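## Task

Find the shelf spots labelled 451 and 434 on the shelf lip under them (labels may repeat). Place one cardboard box from a 451 spot and one from a 434 spot fully on the desk, none of it sticking out past the edge. Every other cardboard box stays on its original shelf. A lot that appears nowhere in the room is skipped. Toppling or ending tilted means failure.

## Robot and tools

ROBOT. A simulated Hello Robot Stretch 3 with one arm: a two-wheel differential base (0.33 m long, 0.34 m wide, rounded back), a lift sliding on a vertical mast, and a telescoping arm that reaches out to the robot's right side. The base pivots about the point between its wheels, 0.05 m behind the front edge; it cannot strafe, so to shift the gripper forward or back you drive the base. With the arm in and wrist folded, turning sweeps a 0.28 m radius; an unfolded level wrist reaches beyond that.

FRAMES. Base frame: origin on the floor between the drive wheels, x ahead, y to the left, z up, metres. hand_pose is reported in it, located where closed fingertips meet; with all wrist joints at zero its x axis is up, y back along the arm toward the mast, z toward the rear. Odometry frame = base frame at scene start; base_odometry counts wheel rotation only (slip looks like travel), heading in rad, left positive. turned_by_wheels and turned_by_imu give turn since the previous result; if they disagree by more than 0.15 rad, believe the IMU. base_tilt gives forward/right lean in degrees (positive = leaning that way, a few degrees of bias).

move. One action per call. Either: "base" and/or "joints" (plus optional "speeds", "pace", "contact_limits"), or "servos": "reboot" alone (re-enables servos that cut out; they then hold position). "base" holds a single relative command, an offset from where the base last reported itself: {"translate_m": d} drives d metres straight (forward positive, -3 to 3) or {"rotate_rad": d} spins d radians in place (left positive, -6.4 to 6.4). "joints" is one object of absolute targets keyed by name: lift_m 0 to 1.1; arm_m 0 to 0.52 (extension); wrist_yaw_rad -1.345 to 4.42 (0 along the arm, positive swings toward the front); wrist_pitch_rad -1.57 to 0.451 (0 level, negative tips fingers down); wrist_roll_rad -2.911 to 2.918 (0 = fingers side by side, level); gripper_m -0.089 to 0.179 (larger = wider; actual fingertip gap is 0.007 m smaller near closed, 0.025 m smaller fully open); head_pan_rad -3.953 to 1.73 (0 ahead, positive left, -1.57 looks along the arm); head_tilt_rad -1.53 to 0.419 (negative down). "pace" is "default" or "max"; "speeds" instead caps single motions by key (up to max pace). Default/max: translate 0.12/0.30 m/s, rotate 0.76/1.90 rad/s, lift 0.11/0.15 m/s, arm 0.14/0.40 m/s. The base is slowed to 0.10 m/s and 0.63 rad/s unless lift_m < 0.30, arm_m < 0.03 and wrist_yaw_rad > 2.54. "blocking" true (default) returns when everything is at rest; false returns quickly while motion continues, and a later move overrides only what it names. "cameras" picks images: omitted/null/["all"] = all, [] = none, names head_camera, nav_camera, wrist_camera. Unknown keys make a call invalid; out-of-range values get it refused, and a refusal or an unrequested stop cancels the rest of that reply's move/wait/finished_scene calls.

contact_limits: effort thresholds (per cent) that halt a motion, placed next to that motion's own command. arm_m: a number (negative sense when retracting). lift_m: {"down": v, "up": v}, 1 to 100, extra force beyond free motion; under about 12 may trip in free travel; unstated defaults are roughly 32-47 down, 21-36 up. translate_m / rotate_rad: only stop on contact if you give a limit; each wheel then halts separately and goes slack, which can twist the robot.

wait: seconds 0 to 10, plus cameras; commands nothing, returns state early if running moves settle. stop: brakes all your running motions (cameras optional); braked joints may keep pressing. zoom_image: camera plus region [x0, y0, x1, y1] in pixels of that camera's latest image, at most 504x504. finished_scene: scene = the current scene's number; irreversible, and later calls in the reply go to the next scene.

RESULTS. "move" line: done, or the worst status. base_status / joint_status: moving, done, off_target (resting short, maybe still pushing), contact_stop (that joint goes slack until commanded again), time_out (an overlong move was cut), torque_fault (wrist/head servo shut off; reboot needed). on_its_own lists uncommanded behaviour; "held at" is a target, not a reading. motor_effort is per cent of maximum, positive toward larger values, bracket = peak of last action; positive wheel effort pushes forward. Wrist pitch saturates near 45, roll near 72. lidar_m: 12 ranges in 30 degree sectors from straight ahead, counter-clockwise (4th left, 7th rear, 10th right), plane 0.17 m high, 0.15-12 m; sees table legs not tops; "-" = nothing or too close. wrist_depth_mm and head_depth_mm: 7x7 median depths, top-left first (45-1000 and 280-4000 mm). head_camera images arrive rotated; turn a quarter clockwise. nav_camera: quarter counter-clockwise. Calibration lines give K and T_world_to_cam in the base frame.

GRIPPING. Close to a gripper_m below the object's width to hold (lower squeezes harder; resend if it slips); open to width + 0.05 or fully to release. Readings do not confirm a grasp; check images/effort.

CAUTIONS. Before folding the wrist (yaw to 3.0) or unfolding, put lift_m in 0.32-0.95, pitch -0.4, roll near 0; once folded lift may go to 0.25. With yaw below -0.4 keep pitch at -0.5 or lower. Wrist, head and base (without a limit) keep pushing into obstacles. Pushing on something rigid with the gripper above about 0.45 m, or driving while holding/hooking a fixed thing, can topple the robot; on any lean, back the gripper off. Avoid drops, releasing moving items, slams, hard impacts and strong pushes. Loose objects may occasionally get nudged. While you deliberate, the simulation keeps running and running moves continue.

Each tool is called after "Emit:" by a JSON object that holds its "name" and its "arguments".

## Session

Emit:
{"name": "move", "arguments": {"joints": {"head_pan_rad": -1.57, "head_tilt_rad": -0.3}, "pace": "max"}}

Emit:
{"name": "move", "arguments": {"joints": {"head_pan_rad": 0.0, "head_tilt_rad": -0.3}, "pace": "max", "cameras": ["head_camera", "nav_camera"]}}

Emit:
{"name": "move", "arguments": {"joints": {"head_pan_rad": 1.57, "head_tilt_rad": -0.3}, "pace": "max", "cameras": ["head_camera", "nav_camera"]}}

Emit:
{"name": "move", "arguments": {"joints": {"head_pan_rad": -3.14, "head_tilt_rad": -0.3}, "pace": "max", "cameras": ["head_camera", "nav_camera"]}}

Scene clock: 2.07 s.
move: done
base_odometry: x=+0.000 y=+0.000 heading=+0.000
turned_by_wheels: +0.000
turned_by_imu: +0.000
base_tilt: forward=-0.4 right=-1.1
lidar_m: 0.73 0.73 0.85 1.53 2.67 1.26 1.01 1.12 1.82 1.63 1.40 0.83
head_depth_mm: 1850 1861 1928 2034 2513 2083 1591 / 1959 2110 2172 2239 2236 2042 1580 / 1887 2027 2130 2251 2369 1998 1587 / 1747 1966 2069 2195 2191 1943 1564 / 1446 1511 1583 1691 1807 1854 1555 / 1635 1838 1963 2066 2103 1941 1552 / 1676 1806 1917 1999 1953 1884 1561
base_status: not commanded
joint_positions: lift_m=+0.374 arm_m=+0.001 wrist_yaw_rad=+3.009 wrist_pitch_rad=-0.462 wrist_roll_rad=+0.000 gripper_m=+0.037 head_pan_rad=-1.578 head_tilt_rad=-0.301
joint_status: all done
measured_speeds: translate_m=+0.000 rotate_rad=+0.000 lift_m=+0.000 arm_m=+0.000 wrist_yaw_rad=+0.000 wrist_pitch_rad=+0.000 wrist_roll_rad=+0.000 head_pan_rad=+0.024 head_tilt_rad=+0.000
motor_effort: left_wheel=-0.7(1.0) right_wheel=+0.1(1.2) lift_m=+23.0(24.0) arm_m=-6.2(6.5) wrist_yaw_rad=-0.3(2.1) wrist_pitch_rad=+1.9(2.1) wrist_roll_rad=-0.3(0.3) gripper_m=+0.5(0.8) head_pan_rad=+3.6(5.1) head_tilt_rad=-2.7(8.1)
hand_pose: x=+0.0076 y=+0.0712 z=+0.3774 quat_wxyz=(+0.207, +0.697, +0.116, +0.676) (m; base frame)
wrist_depth_mm: - 139 - - - 921 699 / - 151 - - - 962 726 / - 170 964 - - 966 747 / 872 791 209 847 842 831 758 / 718 719 212 706 703 691 692 / 624 618 130 586 127 600 592 / 546 553 300 356 518 526 528
pictures: head_camera (sideways), nav_camera (sideways), wrist_camera
camera_calibration:
head_camera: T_world_to_cam=[[-0.0444667, 0.245881, -0.96828, 1.276], [0.997155, -0.0481344, -0.0580158, 0.0690783], [-0.0608725, -0.968104, -0.243041, 0.272265], [0, 0, 0, 1]] pos_world=[0.00443127, -0.0468373, 1.3057]
nav_camera: T_world_to_cam=[[0.0150389, -0.271037, 0.962452, -1.20975], [-0.999882, -0.00697219, 0.0136603, 0.0384894], [0.00300796, -0.962544, -0.27111, 0.306066], [0, 0, 0, 1]] pos_world=[0.0557575, -0.0330171, 1.24678]
wrist_camera: T_world_to_cam=[[0.994961, -0.0965532, -0.0270325, 0.0161471], [-0.0806684, -0.610729, -0.78772, 0.373931], [0.0595473, 0.785931, -0.61544, 0.34201], [0, 0, 0, 1]] pos_world=[-0.00626715, -0.0388671, 0.505476]

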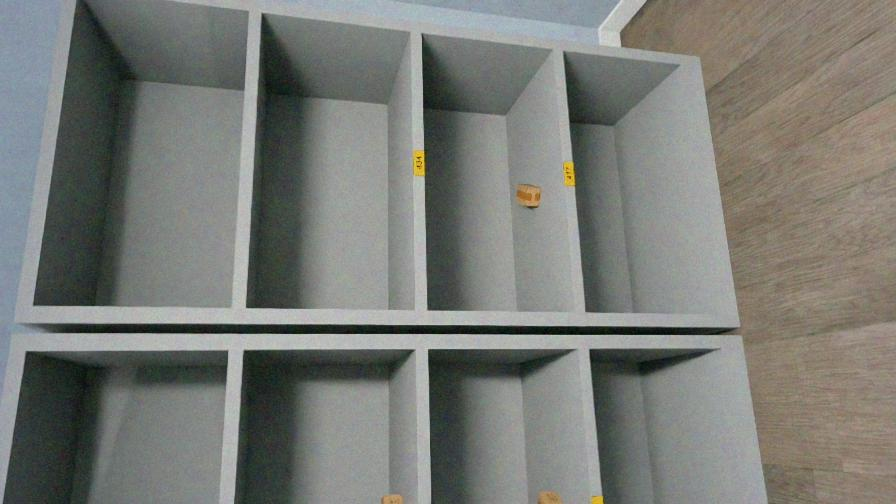

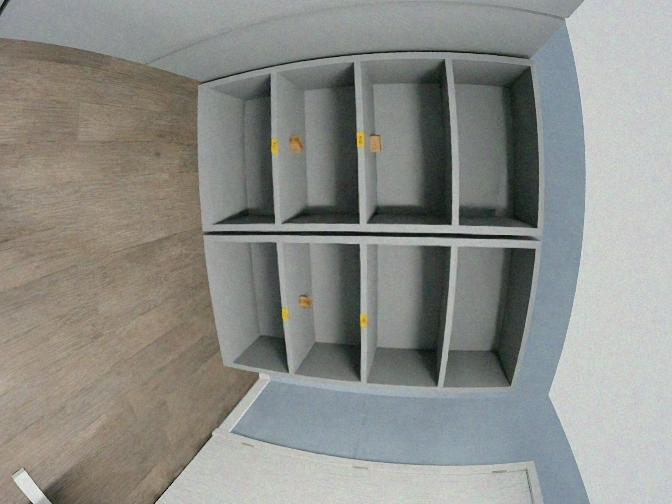

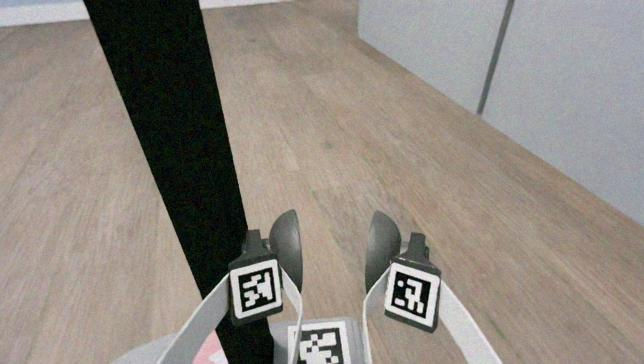

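Scene clock: 4.13 s.
move: done
base_odometry: x=+0.000 y=+0.000 heading=+0.000
turned_by_wheels: +0.000
turned_by_imu: +0.000
base_tilt: forward=-0.4 right=-1.4
lidar_m: 0.73 0.73 0.85 1.54 2.67 1.26 1.02 1.12 1.82 1.63 1.40 0.83
head_depth_mm: 676 712 751 796 847 904 969 / 657 691 731 770 821 872 934 / 646 677 709 749 791 844 899 / 624 659 693 729 770 817 875 / 609 637 669 704 744 787 838 / 594 621 652 685 720 763 809 / 580 607 636 667 702 741 785
base_status: not commanded
joint_positions: lift_m=+0.374 arm_m=+0.001 wrist_yaw_rad=+3.009 wrist_pitch_rad=-0.462 wrist_roll_rad=+0.000 gripper_m=+0.037 head_pan_rad=+0.008 head_tilt_rad=-0.301
joint_status: all done
measured_speeds: translate_m=+0.000 rotate_rad=+0.000 lift_m=+0.000 arm_m=+0.000 wrist_yaw_rad=+0.000 wrist_pitch_rad=+0.000 wrist_roll_rad=+0.000 head_pan_rad=-0.024 head_tilt_rad=+0.000
motor_effort: left_wheel=+0.1(0.8) right_wheel=-0.2(1.1) lift_m=+23.9(24.3) arm_m=-9.7(10.1) wrist_yaw_rad=-0.1(1.5) wrist_pitch_rad=+1.9(2.0) wrist_roll_rad=+0.1(0.3) gripper_m=+0.8(0.9) head_pan_rad=-2.9(4.6) head_tilt_rad=-1.8(5.3)
hand_pose: x=+0.0076 y=+0.0712 z=+0.3774 quat_wxyz=(+0.207, +0.697, +0.116, +0.676) (m; base frame)
wrist_depth_mm: - 139 - - - 922 712 / - 152 - - - 954 713 / - 169 955 - - 949 755 / 869 807 211 851 835 831 769 / 724 726 213 706 693 689 693 / 615 613 130 589 127 600 599 / 542 544 301 358 512 522 524
pictures: head_camera (sideways), nav_camera (sideways)
camera_calibration:
head_camera: T_world_to_cam=[[-0.245158, -0.0482927, -0.96828, 1.27722], [0.0325905, 0.997784, -0.0580158, 0.0749621], [0.968935, -0.0457798, -0.243041, 0.265984], [0, 0, 0, 1]] pos_world=[0.0529576, -0.000938718, 1.3057]
nav_camera: T_world_to_cam=[[0.27077, 0.0192604, 0.962452, -1.21131], [0.0225518, -0.999652, 0.0136603, 0.0322526], [0.96238, 0.0180062, -0.27111, 0.300213], [0, 0, 0, 1]] pos_world=[0.0383393, 0.050166, 1.24678]

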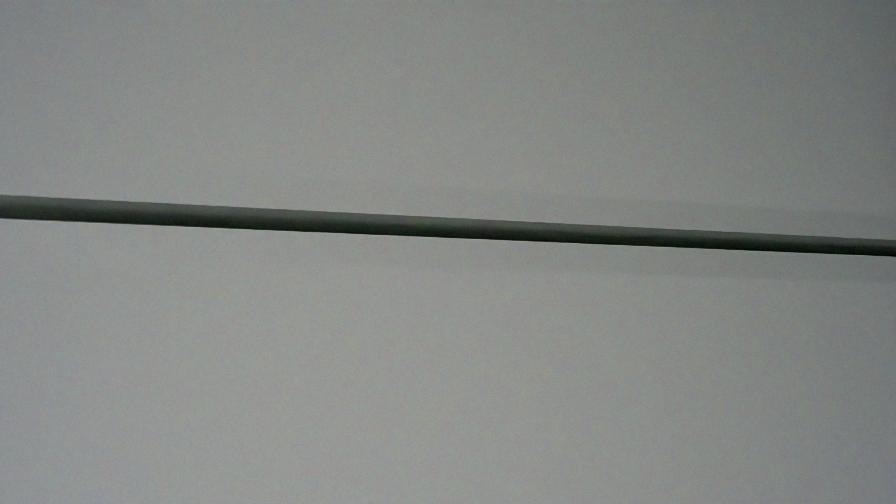

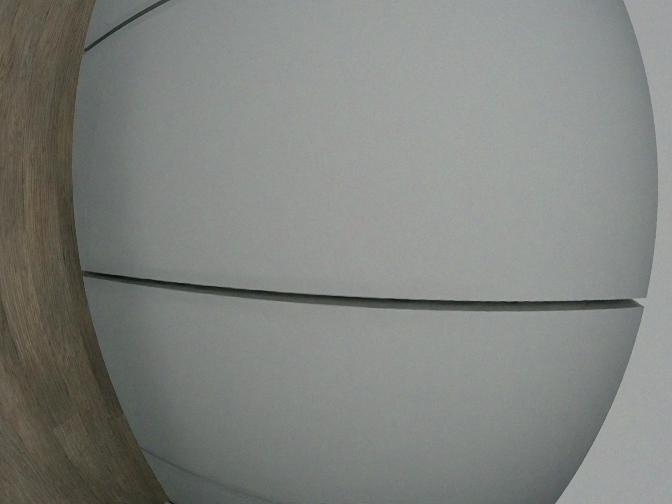

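Scene clock: 6.20 s.
move: done
base_odometry: x=+0.000 y=+0.000 heading=+0.000
turned_by_wheels: +0.000
turned_by_imu: +0.000
base_tilt: forward=-0.3 right=-1.3
lidar_m: 0.73 0.73 0.85 1.54 2.67 1.26 1.01 1.11 1.82 1.63 1.39 0.83
head_depth_mm: 1212 1214 1224 1237 1240 1260 1281 / 1552 1500 1512 1535 1543 1581 1516 / 2507 2626 2780 2917 2830 1950 1585 / 2428 2553 2712 2836 2900 2051 1562 / 2370 2516 2613 2762 2821 2041 1552 / 2323 2417 2573 2656 2776 2050 1549 / 2278 2352 2495 2620 2729 2021 1540
base_status: not commanded
joint_positions: lift_m=+0.374 arm_m=+0.001 wrist_yaw_rad=+3.009 wrist_pitch_rad=-0.462 wrist_roll_rad=+0.000 gripper_m=+0.037 head_pan_rad=+1.578 head_tilt_rad=-0.301
joint_status: all done
measured_speeds: translate_m=+0.000 rotate_rad=+0.000 lift_m=+0.000 arm_m=+0.000 wrist_yaw_rad=+0.000 wrist_pitch_rad=+0.000 wrist_roll_rad=+0.000 head_pan_rad=-0.024 head_tilt_rad=+0.000
motor_effort: left_wheel=-0.5(0.8) right_wheel=+0.0(1.1) lift_m=+23.9(24.6) arm_m=-12.9(13.2) wrist_yaw_rad=+0.1(1.6) wrist_pitch_rad=+2.0(2.1) wrist_roll_rad=-0.2(0.3) gripper_m=+0.3(1.1) head_pan_rad=-2.8(7.1) head_tilt_rad=+0.0(3.8)
hand_pose: x=+0.0076 y=+0.0712 z=+0.3774 quat_wxyz=(+0.207, +0.697, +0.116, +0.676) (m; base frame)
wrist_depth_mm: - 139 - - - 922 696 / - 152 - - - 970 718 / - 169 962 - - 957 744 / 865 793 210 830 836 829 768 / 716 713 213 694 701 702 692 / 613 613 130 593 127 602 597 / 537 550 304 360 518 523 520
pictures: head_camera (sideways), nav_camera (sideways)
camera_calibration:
head_camera: T_world_to_cam=[[0.048091, -0.245198, -0.96828, 1.27543], [-0.997756, 0.0334115, -0.0580158, 0.0812473], [0.0465771, 0.968897, -0.243041, 0.27161], [0, 0, 0, 1]] pos_world=[0.00707729, 0.0468568, 1.3057]
nav_camera: T_world_to_cam=[[-0.0190376, 0.270785, 0.962452, -1.20954], [0.999671, 0.0217293, 0.0136603, 0.0262921], [-0.0172144, 0.962395, -0.27111, 0.306189], [0, 0, 0, 1]] pos_world=[-0.0440394, 0.0322806, 1.24678]

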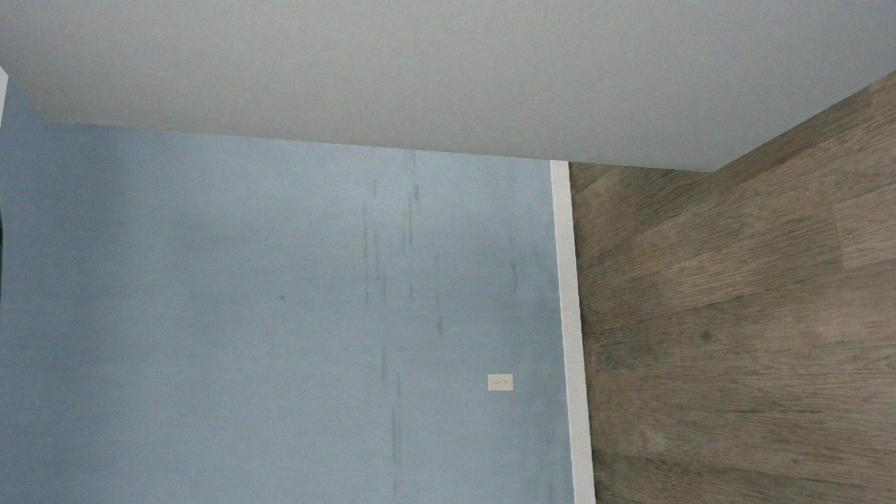

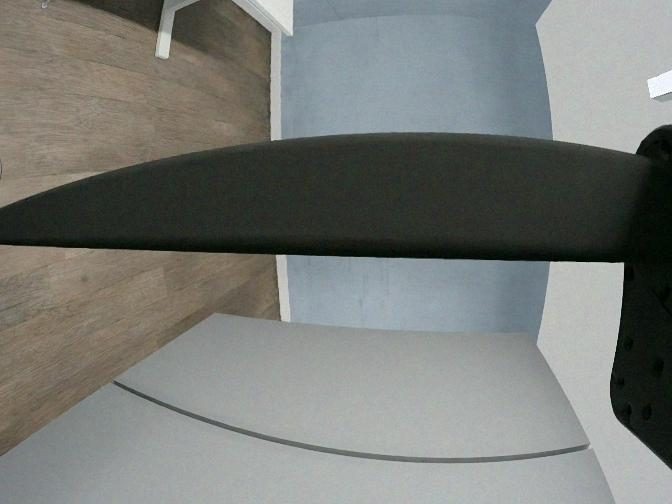

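Scene clock: 9.40 s.
move: done
base_odometry: x=+0.000 y=+0.000 heading=+0.000
turned_by_wheels: +0.000
turned_by_imu: +0.000
base_tilt: forward=-0.5 right=-1.2
lidar_m: 0.73 0.73 0.86 1.54 2.67 1.26 1.01 1.12 1.82 1.63 1.40 0.83
head_depth_mm: 1553 1635 1726 1830 1366 1842 1585 / 1509 1584 1674 1757 1357 1073 1478 / 1455 1530 1604 1698 1351 1064 1521 / 1427 1495 1556 1650 1330 1012 1523 / 1382 1450 1521 1609 1318 1000 1563 / 1344 1413 1482 1550 1320 952 1418 / 1314 1376 1429 1502 1308 904 1544
base_status: not commanded
joint_positions: lift_m=+0.374 arm_m=+0.001 wrist_yaw_rad=+3.009 wrist_pitch_rad=-0.462 wrist_roll_rad=+0.000 gripper_m=+0.037 head_pan_rad=-3.148 head_tilt_rad=-0.301
joint_status: all done
measured_speeds: translate_m=+0.000 rotate_rad=+0.000 lift_m=+0.000 arm_m=+0.000 wrist_yaw_rad=+0.000 wrist_pitch_rad=+0.000 wrist_roll_rad=+0.000 head_pan_rad=+0.024 head_tilt_rad=+0.000
motor_effort: left_wheel=-0.2(0.7) right_wheel=+0.5(1.1) lift_m=+24.4(25.1) arm_m=-12.7(13.7) wrist_yaw_rad=-0.5(1.8) wrist_pitch_rad=+1.8(2.0) wrist_roll_rad=-0.1(0.3) gripper_m=+0.5(1.1) head_pan_rad=+3.7(6.2) head_tilt_rad=+1.9(3.9)
hand_pose: x=+0.0076 y=+0.0712 z=+0.3774 quat_wxyz=(+0.207, +0.697, +0.116, +0.676) (m; base frame)
wrist_depth_mm: - 139 - - - 914 716 / - 152 - - - 963 721 / - 169 972 - - 953 739 / 859 797 209 839 851 830 770 / 727 716 212 717 703 693 685 / 623 613 130 589 127 600 593 / 545 554 303 361 517 524 523
pictures: head_camera (sideways), nav_camera (sideways)
camera_calibration:
head_camera: T_world_to_cam=[[0.245844, 0.0446698, -0.96828, 1.27423], [-0.0473107, -0.997194, -0.0580158, 0.0754495], [-0.968154, 0.0600729, -0.243041, 0.2778], [0, 0, 0, 1]] pos_world=[-0.0407386, 0.00163007, 1.3057]
nav_camera: T_world_to_cam=[[-0.271024, -0.0152627, 0.962452, -1.20801], [-0.00779805, 0.999876, 0.0136603, 0.0324377], [-0.962541, -0.00380298, -0.27111, 0.311955], [0, 0, 0, 1]] pos_world=[-0.0268761, -0.0496848, 1.24678]

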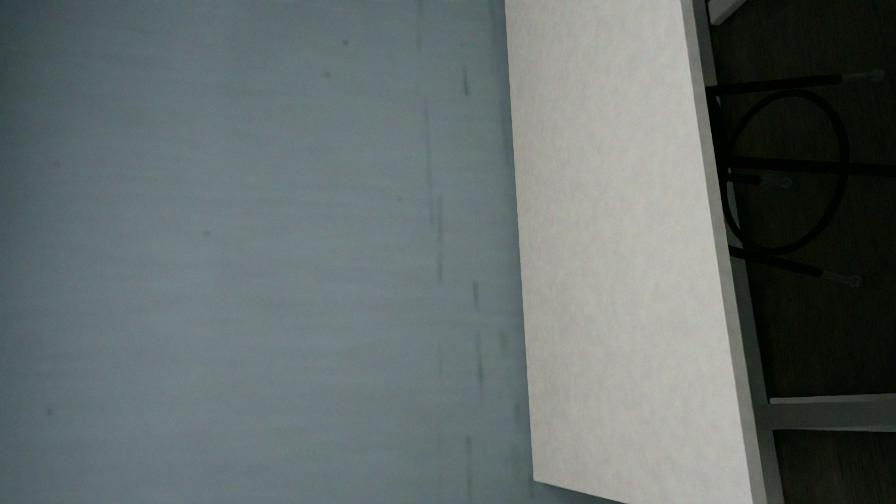

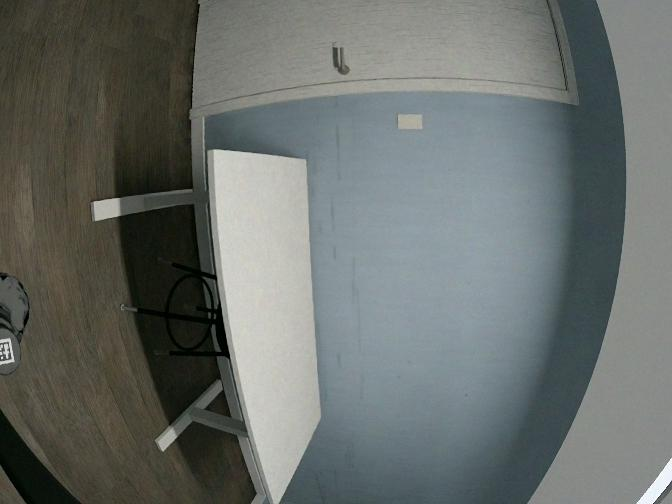

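Emit:
{"name": "move", "arguments": {"joints": {"head_pan_rad": -1.45, "head_tilt_rad": -0.3}, "pace": "max", "cameras": ["head_camera"]}}

Emit:
{"name": "zoom_image", "arguments": {"camera": "head_camera", "region": [370, 60, 630, 260]}}

Emit:
{"name": "move", "arguments": {"joints": {"head_pan_rad": -1.05, "head_tilt_rad": -0.3}, "pace": "max", "cameras": ["head_camera"]}}

Scene clock: 28.50 s.
move: done
base_odometry: x=+0.000 y=+0.000 heading=+0.000
turned_by_wheels: +0.000
turned_by_imu: +0.000
base_tilt: forward=-0.3 right=-1.2
lidar_m: 0.73 0.73 0.86 1.53 2.68 1.26 1.01 1.12 1.82 1.63 1.40 0.83
head_depth_mm: 1843 1988 2099 2180 2160 1973 1594 / 1857 1973 2079 2202 2233 1949 1581 / 1728 1955 2047 2175 2256 1933 1575 / 1446 1648 1633 1717 1881 1887 1564 / 1755 1892 1987 2118 2165 1918 1567 / 1648 1852 1977 2080 2125 1911 1546 / 1680 1852 1932 2058 2107 1902 1556
base_status: not commanded
joint_positions: lift_m=+0.374 arm_m=+0.001 wrist_yaw_rad=+3.009 wrist_pitch_rad=-0.462 wrist_roll_rad=+0.000 gripper_m=+0.037 head_pan_rad=-1.442 head_tilt_rad=-0.301
joint_status: all done
measured_speeds: translate_m=+0.000 rotate_rad=+0.000 lift_m=+0.000 arm_m=+0.000 wrist_yaw_rad=+0.000 wrist_pitch_rad=+0.000 wrist_roll_rad=+0.000 head_pan_rad=-0.024 head_tilt_rad=+0.000
motor_effort: left_wheel=-0.4(0.8) right_wheel=-0.4(1.3) lift_m=+25.8(25.8) arm_m=-12.3(13.3) wrist_yaw_rad=-1.2(1.7) wrist_pitch_rad=+1.9(2.1) wrist_roll_rad=+0.2(0.3) gripper_m=+0.4(1.0) head_pan_rad=-3.1(6.1) head_tilt_rad=+4.4(8.6)
hand_pose: x=+0.0076 y=+0.0712 z=+0.3774 quat_wxyz=(+0.207, +0.697, +0.116, +0.676) (m; base frame)
wrist_depth_mm: - 140 - - - 921 705 / - 152 - - - 953 738 / - 169 966 - - 957 752 / 876 813 209 839 840 838 755 / 730 703 212 708 690 688 685 / 624 613 130 592 127 601 591 / 547 543 302 360 516 523 522
pictures: head_camera (sideways)
camera_calibration:
head_camera: T_world_to_cam=[[-0.0775, 0.237547, -0.96828, 1.2762], [0.994434, 0.0879536, -0.0580158, 0.0690949], [0.0713822, -0.967386, -0.243041, 0.271459], [0, 0, 0, 1]] pos_world=[0.0108179, -0.0466289, 1.3057]

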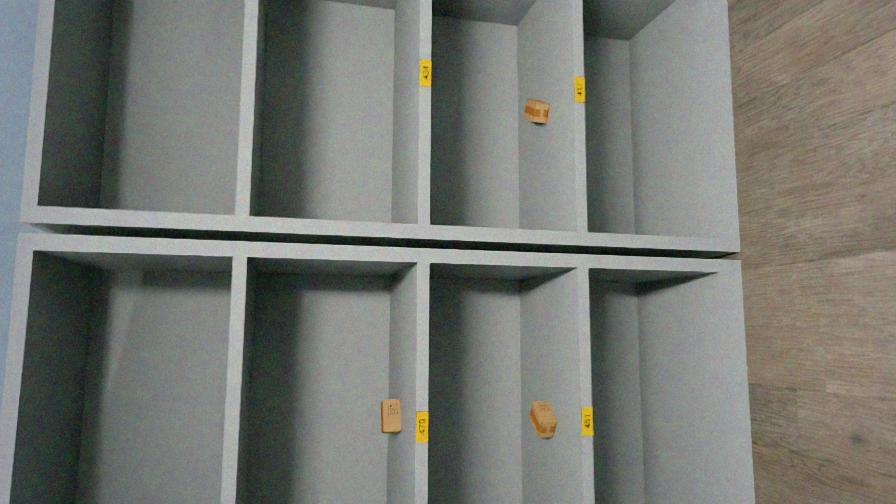

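Scaled by 1.938 from the camera's 896x504 image, which has a finer 1280x720 frame.

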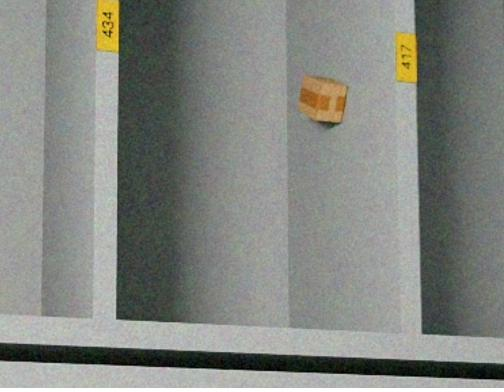

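Scene clock: 29.20 s.
move: done
base_odometry: x=+0.000 y=+0.000 heading=+0.000
turned_by_wheels: +0.000
turned_by_imu: +0.000
base_tilt: forward=-0.3 right=-1.2
lidar_m: 0.73 0.73 0.86 1.54 2.68 1.26 1.01 1.12 1.82 1.63 1.40 0.83
head_depth_mm: 1683 1814 1919 1933 1777 1766 1596 / 1693 1866 1973 2059 2068 1946 1581 / 1714 1932 2026 2115 2168 1949 1584 / 1826 1985 2095 2188 2186 1953 1547 / 1592 1639 1723 1803 1908 1933 1563 / 1330 1377 1433 1485 1560 1637 1547 / 1095 1131 1162 1200 1247 1307 1351
base_status: not commanded
joint_positions: lift_m=+0.374 arm_m=+0.001 wrist_yaw_rad=+3.009 wrist_pitch_rad=-0.462 wrist_roll_rad=+0.000 gripper_m=+0.037 head_pan_rad=-1.041 head_tilt_rad=-0.301
joint_status: all done
measured_speeds: all 0
motor_effort: left_wheel=-0.3(0.5) right_wheel=+0.4(0.9) lift_m=+25.6(25.6) arm_m=-12.7(13.0) wrist_yaw_rad=+0.3(1.4) wrist_pitch_rad=+1.9(2.0) wrist_roll_rad=+0.1(0.5) gripper_m=+0.7(0.8) head_pan_rad=+2.3(4.1) head_tilt_rad=+4.9(6.8)
hand_pose: x=+0.0076 y=+0.0712 z=+0.3774 quat_wxyz=(+0.207, +0.697, +0.116, +0.676) (m; base frame)
wrist_depth_mm: - 140 - - - 887 699 / - 152 - - - 953 733 / - 169 979 - - 940 752 / 878 800 210 850 838 823 768 / 717 718 212 707 701 694 683 / 621 612 131 596 127 598 601 / 539 551 302 358 514 526 519
pictures: head_camera (sideways)
camera_calibration:
head_camera: T_world_to_cam=[[-0.164058, 0.188466, -0.96828, 1.27673], [0.881258, 0.469061, -0.0580158, 0.0697852], [0.443249, -0.862822, -0.243041, 0.26919], [0, 0, 0, 1]] pos_world=[0.028641, -0.0410904, 1.3057]

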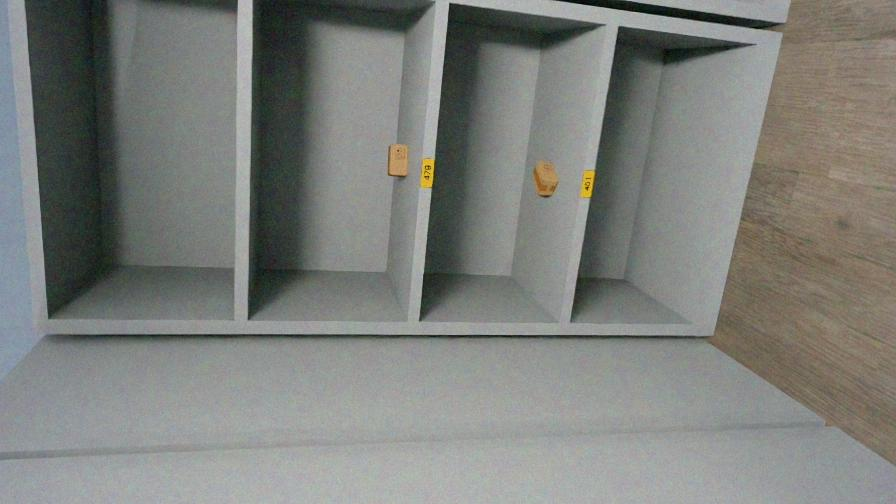

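Emit:
{"name": "zoom_image", "arguments": {"camera": "head_camera", "region": [380, 130, 460, 210]}}

Emit:
{"name": "zoom_image", "arguments": {"camera": "head_camera", "region": [530, 140, 610, 220]}}

Scaled by 6.300 from the camera's 896x504 image, which has a finer 1280x720 frame.

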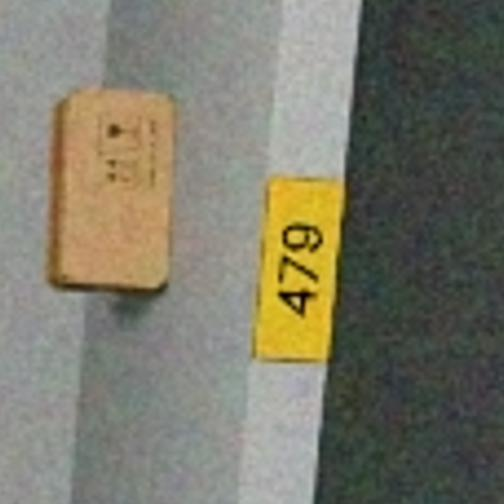

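Scaled by 6.300 from the camera's 896x504 image, which has a finer 1280x720 frame.

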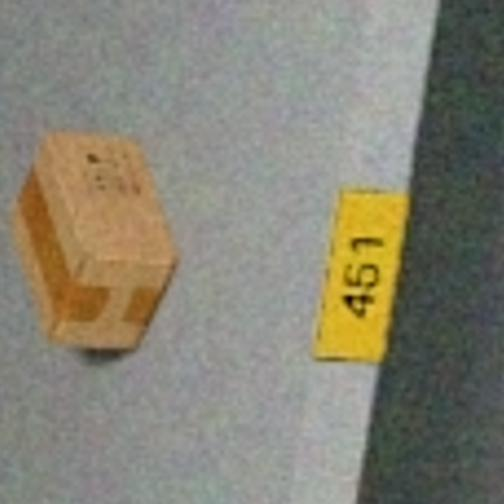

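Emit:
{"name": "zoom_image", "arguments": {"camera": "head_camera", "region": [573, 165, 603, 200]}}

Emit:
{"name": "move", "arguments": {"joints": {"head_pan_rad": -1.65, "head_tilt_rad": -0.3}, "pace": "max", "cameras": ["head_camera", "nav_camera"]}}

Scaled by 14.400 from the camera's 896x504 image, which has a finer 1280x720 frame.

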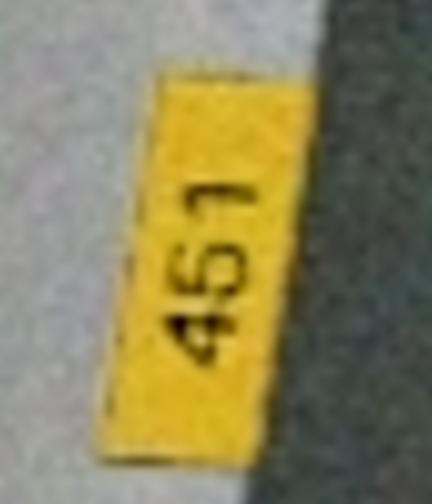

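Scene clock: 39.43 s.
move: done
base_odometry: x=+0.000 y=+0.000 heading=+0.000
turned_by_wheels: +0.000
turned_by_imu: +0.000
base_tilt: forward=-0.3 right=-1.3
lidar_m: 0.73 0.73 0.86 1.53 2.67 1.26 1.01 1.12 1.83 1.64 1.40 0.83
head_depth_mm: 2170 2216 2330 2346 2415 2101 1602 / 1984 1912 1969 2039 2206 2077 1582 / 1972 2130 2231 2328 2331 2023 1565 / 1899 2023 2140 2250 2362 1987 1569 / 1752 1940 2067 2180 2160 1918 1552 / 1455 1603 1566 1678 1748 1830 1555 / 1666 1803 1916 2015 1980 1885 1541
base_status: not commanded
joint_positions: lift_m=+0.374 arm_m=+0.001 wrist_yaw_rad=+3.009 wrist_pitch_rad=-0.462 wrist_roll_rad=+0.000 gripper_m=+0.037 head_pan_rad=-1.669 head_tilt_rad=-0.300
joint_status: all done
measured_speeds: all 0
motor_effort: left_wheel=-0.3(0.7) right_wheel=+0.5(1.1) lift_m=+25.4(26.6) arm_m=-11.9(12.9) wrist_yaw_rad=+0.0(1.7) wrist_pitch_rad=+2.0(2.0) wrist_roll_rad=-0.2(0.3) gripper_m=+0.5(0.9) head_pan_rad=+0.3(4.8) head_tilt_rad=+5.1(8.4)
hand_pose: x=+0.0076 y=+0.0712 z=+0.3774 quat_wxyz=(+0.207, +0.697, +0.116, +0.676) (m; base frame)
wrist_depth_mm: - 140 - - - 905 704 / - 152 - - - 973 727 / - 170 979 - - 947 756 / 892 794 210 853 851 831 771 / 725 717 213 700 697 696 697 / 622 614 130 587 127 599 598 / 535 548 304 359 519 521 519
pictures: head_camera (sideways), nav_camera (sideways)
camera_calibration:
head_camera: T_world_to_cam=[[-0.0219532, 0.248005, -0.96851, 1.27616], [0.988607, -0.138903, -0.0579775, 0.0690806], [-0.148908, -0.958749, -0.24213, 0.271617], [0, 0, 0, 1]] pos_world=[0.000168214, -0.0464864, 1.30575]
nav_camera: T_world_to_cam=[[-0.00964624, -0.270379, 0.962706, -1.20993], [-0.996352, 0.0842333, 0.0136738, 0.0384503], [-0.084789, -0.959062, -0.270205, 0.305423], [0, 0, 0, 1]] pos_world=[0.0525353, -0.0374586, 1.24681]

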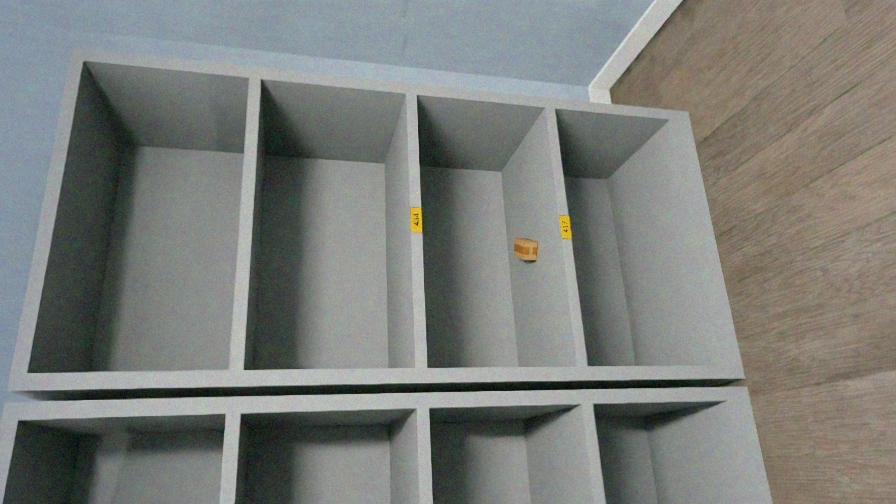

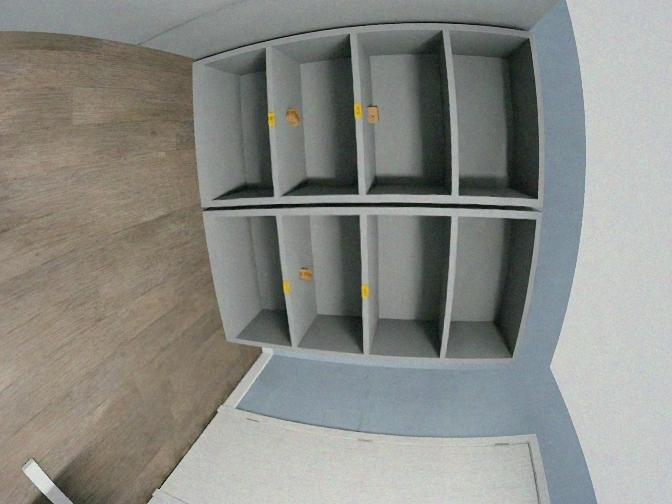

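Emit:
{"name": "move", "arguments": {"base": {"rotate_rad": -1.098}, "joints": {"lift_m": 0.28, "head_pan_rad": -1.57}, "pace": "max", "cameras": []}}

Emit:
{"name": "move", "arguments": {"base": {"translate_m": 1.055}, "pace": "max", "cameras": []}}

Emit:
{"name": "move", "arguments": {"base": {"rotate_rad": 1.338}, "joints": {"lift_m": 0.5}, "pace": "max", "cameras": ["head_camera"]}}

Scene clock: 148.93 s.
move: done
base_odometry: x=+0.000 y=+0.000 heading=-1.098
turned_by_wheels: -1.098
turned_by_imu: -1.076
base_tilt: forward=-0.2 right=-1.3
lidar_m: 1.49 0.85 0.73 0.73 0.84 1.44 2.67 1.26 1.01 1.12 1.78 1.63
head_depth_mm: 1326 1369 1429 1491 1371 939 1540 / 1355 1412 1468 1545 1354 934 1529 / 1381 1444 1512 1582 1556 969 1566 / 1420 1478 1546 1631 1707 1816 1569 / 1434 1501 1565 1653 1749 1836 1559 / 1467 1544 1627 1706 1789 1901 1564 / 1507 1579 1675 1773 1867 1944 1546
base_status: done
joint_positions: lift_m=+0.280 arm_m=+0.001 wrist_yaw_rad=+3.009 wrist_pitch_rad=-0.463 wrist_roll_rad=+0.000 gripper_m=+0.037 head_pan_rad=-1.567 head_tilt_rad=-0.300
joint_status: all done
measured_speeds: all 0
motor_effort: left_wheel=+6.4(14.2) right_wheel=-8.4(14.3) lift_m=+30.5(31.0) arm_m=-11.8(13.7) wrist_yaw_rad=-0.2(1.7) wrist_pitch_rad=+2.1(2.2) wrist_roll_rad=-0.3(0.3) gripper_m=+0.8(1.0) head_pan_rad=-0.1(4.5) head_tilt_rad=+4.1(5.2)
hand_pose: x=+0.0076 y=+0.0711 z=+0.2828 quat_wxyz=(+0.208, +0.697, +0.117, +0.676) (m; base frame)
wrist_depth_mm: 879 140 774 752 728 694 673 / 984 152 848 831 769 758 725 / 877 169 783 833 842 794 776 / 697 645 209 689 674 668 669 / 583 575 213 547 566 564 555 / 501 301 130 288 127 480 480 / 266 264 250 259 409 424 421
pictures: none
No camera images: "cameras" was empty.

Scene clock: 153.80 s.
move: done
base_odometry: x=+0.481 y=-0.939 heading=-1.097
turned_by_wheels: +0.000
turned_by_imu: +0.000
base_tilt: forward=-0.3 right=-1.2
lidar_m: 0.81 0.54 0.47 0.47 0.54 0.94 3.68 1.69 1.81 1.51 0.75 0.87
head_depth_mm: 1528 1598 1669 1735 1834 1903 1581 / 1563 1637 1695 1771 1884 1947 1588 / 1595 1665 1752 1842 1943 1979 1585 / 1645 1730 1814 1916 1995 2065 1574 / 1702 1781 1864 1962 2064 2040 1559 / 1301 1356 1435 1502 1570 1686 1504 / 1342 1381 1480 1411 1609 1313 1446
base_status: done
joint_positions: lift_m=+0.280 arm_m=+0.001 wrist_yaw_rad=+3.009 wrist_pitch_rad=-0.463 wrist_roll_rad=+0.000 gripper_m=+0.037 head_pan_rad=-1.570 head_tilt_rad=-0.300
joint_status: not commanded
measured_speeds: all 0
motor_effort: left_wheel=+6.3(16.0) right_wheel=+0.8(10.6) lift_m=+25.9(31.0) arm_m=-10.8(13.0) wrist_yaw_rad=+0.1(1.9) wrist_pitch_rad=+2.1(2.2) wrist_roll_rad=-0.1(0.4) gripper_m=+0.1(1.1) head_pan_rad=-2.7(3.9) head_tilt_rad=+3.9(5.3)
hand_pose: x=+0.0076 y=+0.0711 z=+0.2827 quat_wxyz=(+0.208, +0.697, +0.117, +0.676) (m; base frame)
wrist_depth_mm: 564 139 507 490 474 463 437 / 623 151 556 542 513 497 475 / 692 171 598 595 573 548 518 / 694 650 210 651 626 601 567 / 583 579 213 557 561 559 562 / 497 302 130 290 127 484 481 / 266 264 251 260 407 427 423
pictures: none
No camera images: "cameras" was empty.

Scene clock: 156.53 s.
move: done
base_odometry: x=+0.481 y=-0.939 heading=+0.240
turned_by_wheels: +1.338
turned_by_imu: +1.316
base_tilt: forward=-0.2 right=-1.3
lidar_m: 0.47 0.49 0.66 1.87 2.24 1.70 1.81 1.49 0.75 1.06 0.66 0.48
head_depth_mm: 914 630 1006 1051 741 1116 943 / 912 645 1005 1045 736 1157 940 / 916 662 1005 1049 728 1155 933 / 914 678 1002 1044 721 1158 895 / 905 695 999 1042 714 1156 918 / 903 720 1002 1039 708 1150 914 / 901 740 1003 1035 703 1145 918
base_status: done
joint_positions: lift_m=+0.500 arm_m=+0.001 wrist_yaw_rad=+3.009 wrist_pitch_rad=-0.463 wrist_roll_rad=+0.000 gripper_m=+0.037 head_pan_rad=-1.570 head_tilt_rad=-0.300
joint_status: all done
measured_speeds: all 0
motor_effort: left_wheel=-6.1(14.5) right_wheel=+7.7(13.4) lift_m=+24.4(34.7) arm_m=-12.4(13.5) wrist_yaw_rad=+0.3(1.3) wrist_pitch_rad=+2.1(2.3) wrist_roll_rad=+0.2(0.3) gripper_m=+0.1(0.9) head_pan_rad=-2.7(3.4) head_tilt_rad=+3.6(4.2)
hand_pose: x=+0.0076 y=+0.0710 z=+0.5026 quat_wxyz=(+0.208, +0.697, +0.117, +0.676) (m; base frame)
wrist_depth_mm: - 139 - - - 796 559 / - 152 - - - 771 560 / - 169 - - - 837 569 / - - 210 - - 829 576 / 914 905 213 855 883 811 581 / 774 763 130 743 127 755 594 / 688 676 301 661 647 650 595
pictures: head_camera (sideways)
camera_calibration:
head_camera: T_world_to_cam=[[-0.0464253, 0.244608, -0.96851, 1.27631], [0.997507, -0.0402367, -0.0579775, 0.0690263], [-0.0531514, -0.968787, -0.24213, 0.271033], [0, 0, 0, 1]] pos_world=[0.00480477, -0.0468455, 1.30575]

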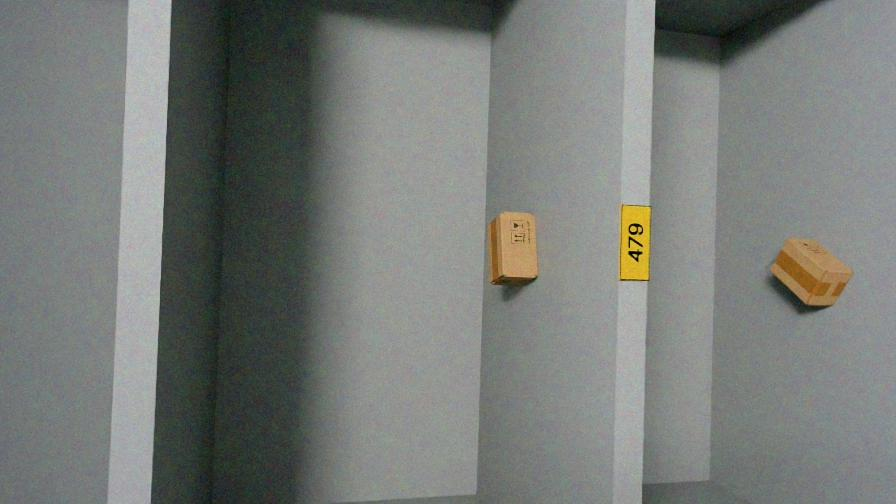

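Emit:
{"name": "move", "arguments": {"joints": {"wrist_yaw_rad": 0.0, "wrist_pitch_rad": -0.4, "gripper_m": 0.179, "lift_m": 0.52}, "cameras": [], "pace": "max"}}

Emit:
{"name": "move", "arguments": {"joints": {"wrist_pitch_rad": 0.0, "lift_m": 0.49}, "cameras": ["wrist_camera", "head_camera"], "pace": "max"}}

Scene clock: 190.60 s.
move: done
base_odometry: x=+0.481 y=-0.939 heading=+0.240
turned_by_wheels: +0.000
turned_by_imu: +0.000
base_tilt: forward=-0.3 right=-1.2
lidar_m: 0.47 0.48 0.66 1.88 2.24 1.70 1.81 1.50 0.75 1.06 0.66 0.48
head_depth_mm: 910 630 1001 1049 744 1113 945 / 915 647 1006 1046 736 1162 935 / 911 662 1004 1049 730 1166 931 / 911 678 1004 1047 721 1155 893 / 901 699 998 1044 717 1154 920 / 905 714 1000 1034 708 1140 917 / 903 741 998 1036 701 1141 913
base_status: not commanded
joint_positions: lift_m=+0.520 arm_m=+0.001 wrist_yaw_rad=+0.003 wrist_pitch_rad=-0.419 wrist_roll_rad=+0.000 gripper_m=+0.179 head_pan_rad=-1.570 head_tilt_rad=-0.300
joint_status: all done
measured_speeds: all 0
motor_effort: left_wheel=-6.5(6.5) right_wheel=+7.8(8.7) lift_m=+31.4(33.3) arm_m=-12.3(13.1) wrist_yaw_rad=-4.4(8.3) wrist_pitch_rad=+3.1(5.4) wrist_roll_rad=+0.2(0.3) gripper_m=+0.5(85.0) head_pan_rad=-1.7(2.9) head_tilt_rad=+2.1(3.7)
hand_pose: x=-0.0208 y=-0.3698 z=+0.5323 quat_wxyz=(+0.692, +0.149, -0.691, -0.146) (m; base frame)
wrist_depth_mm: 502 597 578 501 563 548 526 / 395 387 382 373 373 364 361 / 521 690 - - - 798 584 / 532 700 - - - 831 589 / 535 695 - - - - 548 / 118 127 - - - - 121 / 118 690 673 682 678 656 108
pictures: none
No camera images: "cameras" was empty.

Scene clock: 191.53 s.
move: done
base_odometry: x=+0.481 y=-0.939 heading=+0.240
turned_by_wheels: +0.000
turned_by_imu: +0.000
base_tilt: forward=-0.3 right=-1.1
lidar_m: 0.47 0.48 0.66 1.87 2.25 1.70 1.81 1.49 0.75 1.06 0.65 0.48
head_depth_mm: 913 632 1000 1051 743 1108 942 / 912 646 1004 1045 739 1163 939 / 909 662 1003 1047 727 1159 930 / 912 679 1003 1047 721 1160 897 / 904 697 997 1045 714 1158 924 / 907 716 1001 1038 708 1154 917 / 904 741 997 1031 700 1141 913
base_status: not commanded
joint_positions: lift_m=+0.490 arm_m=+0.001 wrist_yaw_rad=+0.003 wrist_pitch_rad=-0.023 wrist_roll_rad=+0.000 gripper_m=+0.179 head_pan_rad=-1.570 head_tilt_rad=-0.300
joint_status: all done
measured_speeds: all 0
motor_effort: left_wheel=-5.9(6.3) right_wheel=+7.5(8.4) lift_m=+27.9(29.3) arm_m=-12.1(12.6) wrist_yaw_rad=-3.7(4.4) wrist_pitch_rad=+3.9(5.0) wrist_roll_rad=+0.1(0.3) gripper_m=+0.8(1.0) head_pan_rad=-1.7(2.5) head_tilt_rad=+3.2(4.0)
hand_pose: x=-0.0207 y=-0.4012 z=+0.5986 quat_wxyz=(+0.707, +0.010, -0.707, -0.007) (m; base frame)
wrist_depth_mm: 520 681 - - - - 589 / 523 688 - - - - 586 / 525 684 - - - 789 591 / 499 611 608 547 613 613 546 / 411 400 396 394 388 397 371 / 119 127 - - - - 121 / 119 690 - - - 838 108
pictures: head_camera (sideways), wrist_camera
camera_calibration:
head_camera: T_world_to_cam=[[-0.0464255, 0.244608, -0.96851, 1.27631], [0.997507, -0.040236, -0.0579775, 0.0690263], [-0.0531507, -0.968787, -0.24213, 0.271033], [0, 0, 0, 1]] pos_world=[0.0048048, -0.0468455, 1.30575]
wrist_camera: T_world_to_cam=[[-0.998848, -0.0470807, -0.0093091, -0.0273094], [-0.00145042, 0.223496, -0.974704, 0.705628], [0.0479703, -0.973567, -0.223307, -0.0897159], [0, 0, 0, 1]] pos_world=[-0.0219508, -0.246335, 0.66749]

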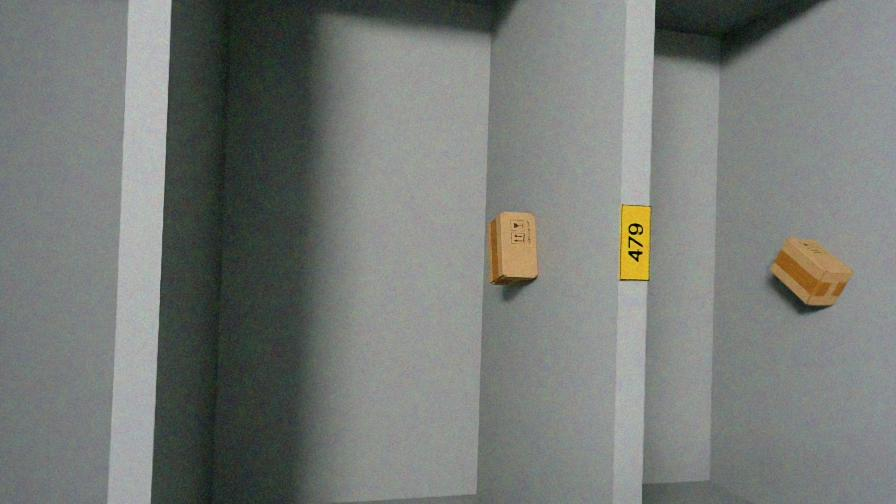

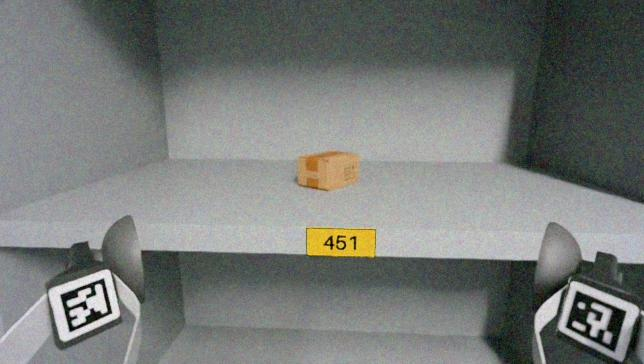

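Emit:
{"name": "move", "arguments": {"base": {"translate_m": 0.11}, "joints": {"wrist_yaw_rad": -0.39, "wrist_pitch_rad": -0.25, "lift_m": 0.53}, "cameras": []}}

Emit:
{"name": "move", "arguments": {"joints": {"arm_m": 0.22}, "contact_limits": {"arm_m": 35}, "cameras": ["wrist_camera", "head_camera"]}}

Scene clock: 300.60 s.
move: done
base_odometry: x=+0.588 y=-0.913 heading=+0.240
turned_by_wheels: +0.000
turned_by_imu: +0.000
base_tilt: forward=-0.3 right=-1.1
lidar_m: 0.36 0.37 0.51 1.43 1.95 1.79 1.91 0.86 0.82 1.06 0.51 0.37
head_depth_mm: 913 635 1005 1045 741 1161 940 / 916 647 1003 1050 735 1163 937 / 910 666 1007 1040 729 1164 904 / 903 683 1004 1041 722 1152 921 / 909 699 998 1045 713 1151 920 / 908 723 1002 1035 709 1147 914 / 811 732 843 859 702 898 859
base_status: done
joint_positions: lift_m=+0.530 arm_m=+0.001 wrist_yaw_rad=-0.387 wrist_pitch_rad=-0.263 wrist_roll_rad=+0.000 gripper_m=+0.179 head_pan_rad=-1.570 head_tilt_rad=-0.300
joint_status: all done
measured_speeds: all 0
motor_effort: left_wheel=+5.8(7.5) right_wheel=+5.2(11.8) lift_m=+23.1(35.1) arm_m=-10.7(11.9) wrist_yaw_rad=-2.4(5.6) wrist_pitch_rad=+2.0(4.4) wrist_roll_rad=-0.1(0.3) gripper_m=+0.8(1.2) head_pan_rad=-0.4(1.8) head_tilt_rad=+1.8(2.8)
hand_pose: x=-0.1125 y=-0.3688 z=+0.5787 quat_wxyz=(+0.670, -0.043, -0.705, -0.226) (m; base frame)
wrist_depth_mm: - - - - 774 589 491 / - 669 563 731 727 600 524 / 495 489 480 480 473 515 579 / 347 363 385 429 863 622 - / 638 144 - - 921 684 - / 119 126 - - 881 740 118 / 119 - - - - 769 108
pictures: none
No camera images: "cameras" was empty.

Scene clock: 303.47 s.
move: done
base_odometry: x=+0.588 y=-0.913 heading=+0.240
turned_by_wheels: +0.000
turned_by_imu: +0.000
base_tilt: forward=-0.3 right=-1.1
lidar_m: 0.36 0.37 0.51 1.43 1.95 1.79 1.92 0.86 0.82 1.06 0.50 0.37
head_depth_mm: 908 635 1001 1050 741 1165 943 / 911 650 1004 1050 733 1166 936 / 913 665 1001 1049 727 1158 901 / 904 682 1005 1049 719 1155 925 / 906 704 1003 1046 714 1161 923 / 903 725 995 1038 706 1144 918 / 810 730 845 855 704 899 858
base_status: not commanded
joint_positions: lift_m=+0.530 arm_m=+0.220 wrist_yaw_rad=-0.387 wrist_pitch_rad=-0.264 wrist_roll_rad=+0.000 gripper_m=+0.179 head_pan_rad=-1.570 head_tilt_rad=-0.300
joint_status: all done
measured_speeds: all 0
motor_effort: left_wheel=+5.5(6.2) right_wheel=+4.5(5.7) lift_m=+26.7(27.0) arm_m=+12.9(14.8) wrist_yaw_rad=-2.8(4.4) wrist_pitch_rad=+2.1(2.2) wrist_roll_rad=-0.1(0.3) gripper_m=+0.4(0.9) head_pan_rad=-0.8(1.7) head_tilt_rad=+1.4(2.8)
contact_limits: arm_m 35 (drawing in: default 31, maximum 55; extending or still: default 40, maximum 69)
hand_pose: x=-0.1125 y=-0.5882 z=+0.5786 quat_wxyz=(+0.670, -0.043, -0.705, -0.227) (m; base frame)
wrist_depth_mm: 473 508 537 - - 582 453 / 501 525 - - 638 600 459 / 486 485 344 435 471 469 441 / 337 334 332 331 329 326 328 / 258 245 256 255 253 253 277 / 118 146 208 208 224 252 121 / 119 181 190 209 - 696 108
pictures: head_camera (sideways), wrist_camera
camera_calibration:
head_camera: T_world_to_cam=[[-0.0464255, 0.244608, -0.96851, 1.27631], [0.997507, -0.040236, -0.0579775, 0.0690263], [-0.0531507, -0.968787, -0.24213, 0.271033], [0, 0, 0, 1]] pos_world=[0.0048048, -0.0468455, 1.30575]
wrist_camera: T_world_to_cam=[[-0.940291, 0.339813, -0.0195027, 0.112], [0.168967, 0.416272, -0.893402, 0.813297], [-0.295471, -0.843353, -0.448834, -0.10341], [0, 0, 0, 1]] pos_world=[-0.0626631, -0.463823, 0.682372]

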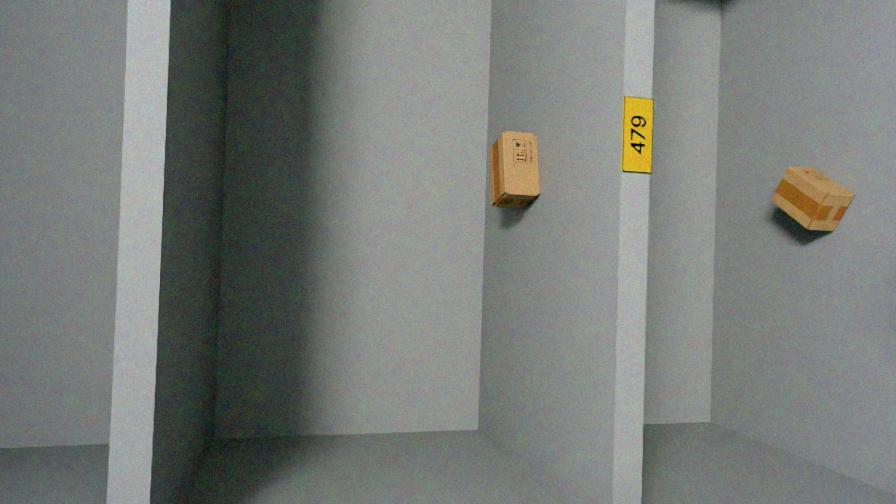

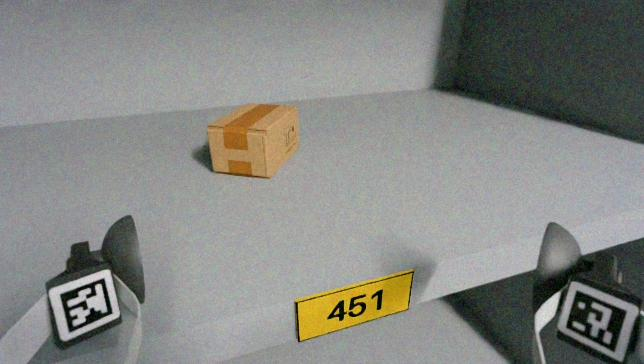

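Emit:
{"name": "move", "arguments": {"joints": {"arm_m": 0.459, "lift_m": 0.514}, "contact_limits": {"arm_m": 35}, "cameras": ["wrist_camera"]}}

Emit:
{"name": "move", "arguments": {"joints": {"gripper_m": 0.04}, "cameras": ["wrist_camera"]}}

Scene clock: 326.80 s.
move: done
base_odometry: x=+0.588 y=-0.913 heading=+0.240
turned_by_wheels: +0.000
turned_by_imu: +0.000
base_tilt: forward=-0.3 right=-1.2
lidar_m: 0.36 0.37 0.51 1.43 1.94 1.79 1.92 0.86 0.82 1.06 0.50 0.37
head_depth_mm: 912 637 1004 1051 743 1166 940 / 914 652 1005 1052 734 1160 935 / 912 666 1000 1046 727 1164 845 / 908 682 1001 1045 721 1159 775 / 902 703 996 1050 713 1153 921 / 900 724 1006 1038 707 1146 920 / 812 734 842 859 701 901 859
base_status: not commanded
joint_positions: lift_m=+0.514 arm_m=+0.459 wrist_yaw_rad=-0.387 wrist_pitch_rad=-0.264 wrist_roll_rad=+0.000 gripper_m=+0.179 head_pan_rad=-1.570 head_tilt_rad=-0.300
joint_status: all done
measured_speeds: all 0
motor_effort: left_wheel=+5.7(6.3) right_wheel=+3.8(5.8) lift_m=+30.6(33.4) arm_m=+13.2(15.8) wrist_yaw_rad=-3.5(4.4) wrist_pitch_rad=+2.1(2.3) wrist_roll_rad=+0.0(0.3) gripper_m=+0.5(1.1) head_pan_rad=+0.2(0.8) head_tilt_rad=+0.8(2.0)
contact_limits: arm_m 35 (drawing in: default 31, maximum 55; extending or still: default 40, maximum 69)
hand_pose: x=-0.1125 y=-0.8271 z=+0.5625 quat_wxyz=(+0.670, -0.043, -0.705, -0.227) (m; base frame)
wrist_depth_mm: 283 301 323 348 382 421 450 / 298 316 343 374 411 457 457 / 313 334 360 385 413 413 410 / 298 296 294 295 290 290 287 / 227 217 226 138 205 223 222 / 119 172 177 112 121 176 121 / 119 150 128 114 111 149 108
pictures: wrist_camera
camera_calibration:
wrist_camera: T_world_to_cam=[[-0.940269, 0.339873, -0.0195157, 0.192947], [0.1691, 0.416529, -0.893257, 0.898556], [-0.295465, -0.843202, -0.449122, -0.311871], [0, 0, 0, 1]] pos_world=[-0.0626704, -0.702823, 0.666339]

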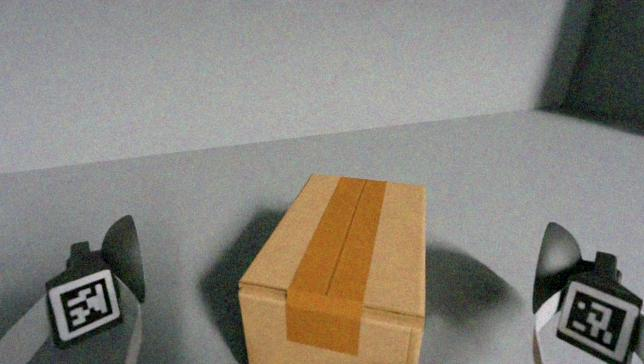

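Scene clock: 328.73 s.
move: done
base_odometry: x=+0.588 y=-0.913 heading=+0.240
turned_by_wheels: +0.000
turned_by_imu: +0.000
base_tilt: forward=-0.3 right=-1.1
lidar_m: 0.36 0.37 0.51 1.42 1.94 1.78 1.92 0.86 0.82 1.06 0.50 0.37
head_depth_mm: 914 636 1001 1055 741 1168 945 / 912 650 1006 1051 735 1163 935 / 914 666 999 1050 725 1157 871 / 905 685 1000 1048 722 1159 772 / 902 704 996 1045 712 1150 921 / 905 722 996 1034 704 1144 915 / 809 733 846 857 700 897 861
base_status: not commanded
joint_positions: lift_m=+0.514 arm_m=+0.459 wrist_yaw_rad=-0.389 wrist_pitch_rad=-0.265 wrist_roll_rad=+0.000 gripper_m=+0.041 head_pan_rad=-1.570 head_tilt_rad=-0.300
joint_status: all done
measured_speeds: all 0
motor_effort: left_wheel=+4.0(6.3) right_wheel=+4.8(5.5) lift_m=+29.3(31.2) arm_m=+10.4(14.0) wrist_yaw_rad=-1.8(4.5) wrist_pitch_rad=+2.2(2.3) wrist_roll_rad=-0.2(0.3) gripper_m=-10.6(84.4) head_pan_rad=+1.0(1.0) head_tilt_rad=+0.6(1.4)
contact_limits: arm_m 35 (drawing in: default 31, maximum 55; extending or still: default 40, maximum 69)
hand_pose: x=-0.1128 y=-0.8270 z=+0.5624 quat_wxyz=(+0.670, -0.043, -0.705, -0.227) (m; base frame)
wrist_depth_mm: 282 300 325 348 381 425 444 / 296 316 344 372 412 459 462 / 313 335 363 385 413 409 406 / 297 292 293 180 258 288 287 / 228 227 161 138 148 223 222 / 185 184 131 129 124 175 181 / 155 114 148 140 144 144 153
pictures: wrist_camera
camera_calibration:
wrist_camera: T_world_to_cam=[[-0.939811, 0.341135, -0.0195356, 0.193735], [0.16982, 0.416704, -0.893039, 0.898537], [-0.296507, -0.842606, -0.449555, -0.311256], [0, 0, 0, 1]] pos_world=[-0.0628048, -0.702781, 0.666287]

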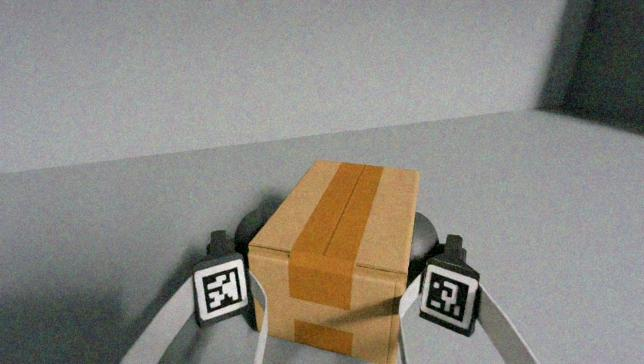

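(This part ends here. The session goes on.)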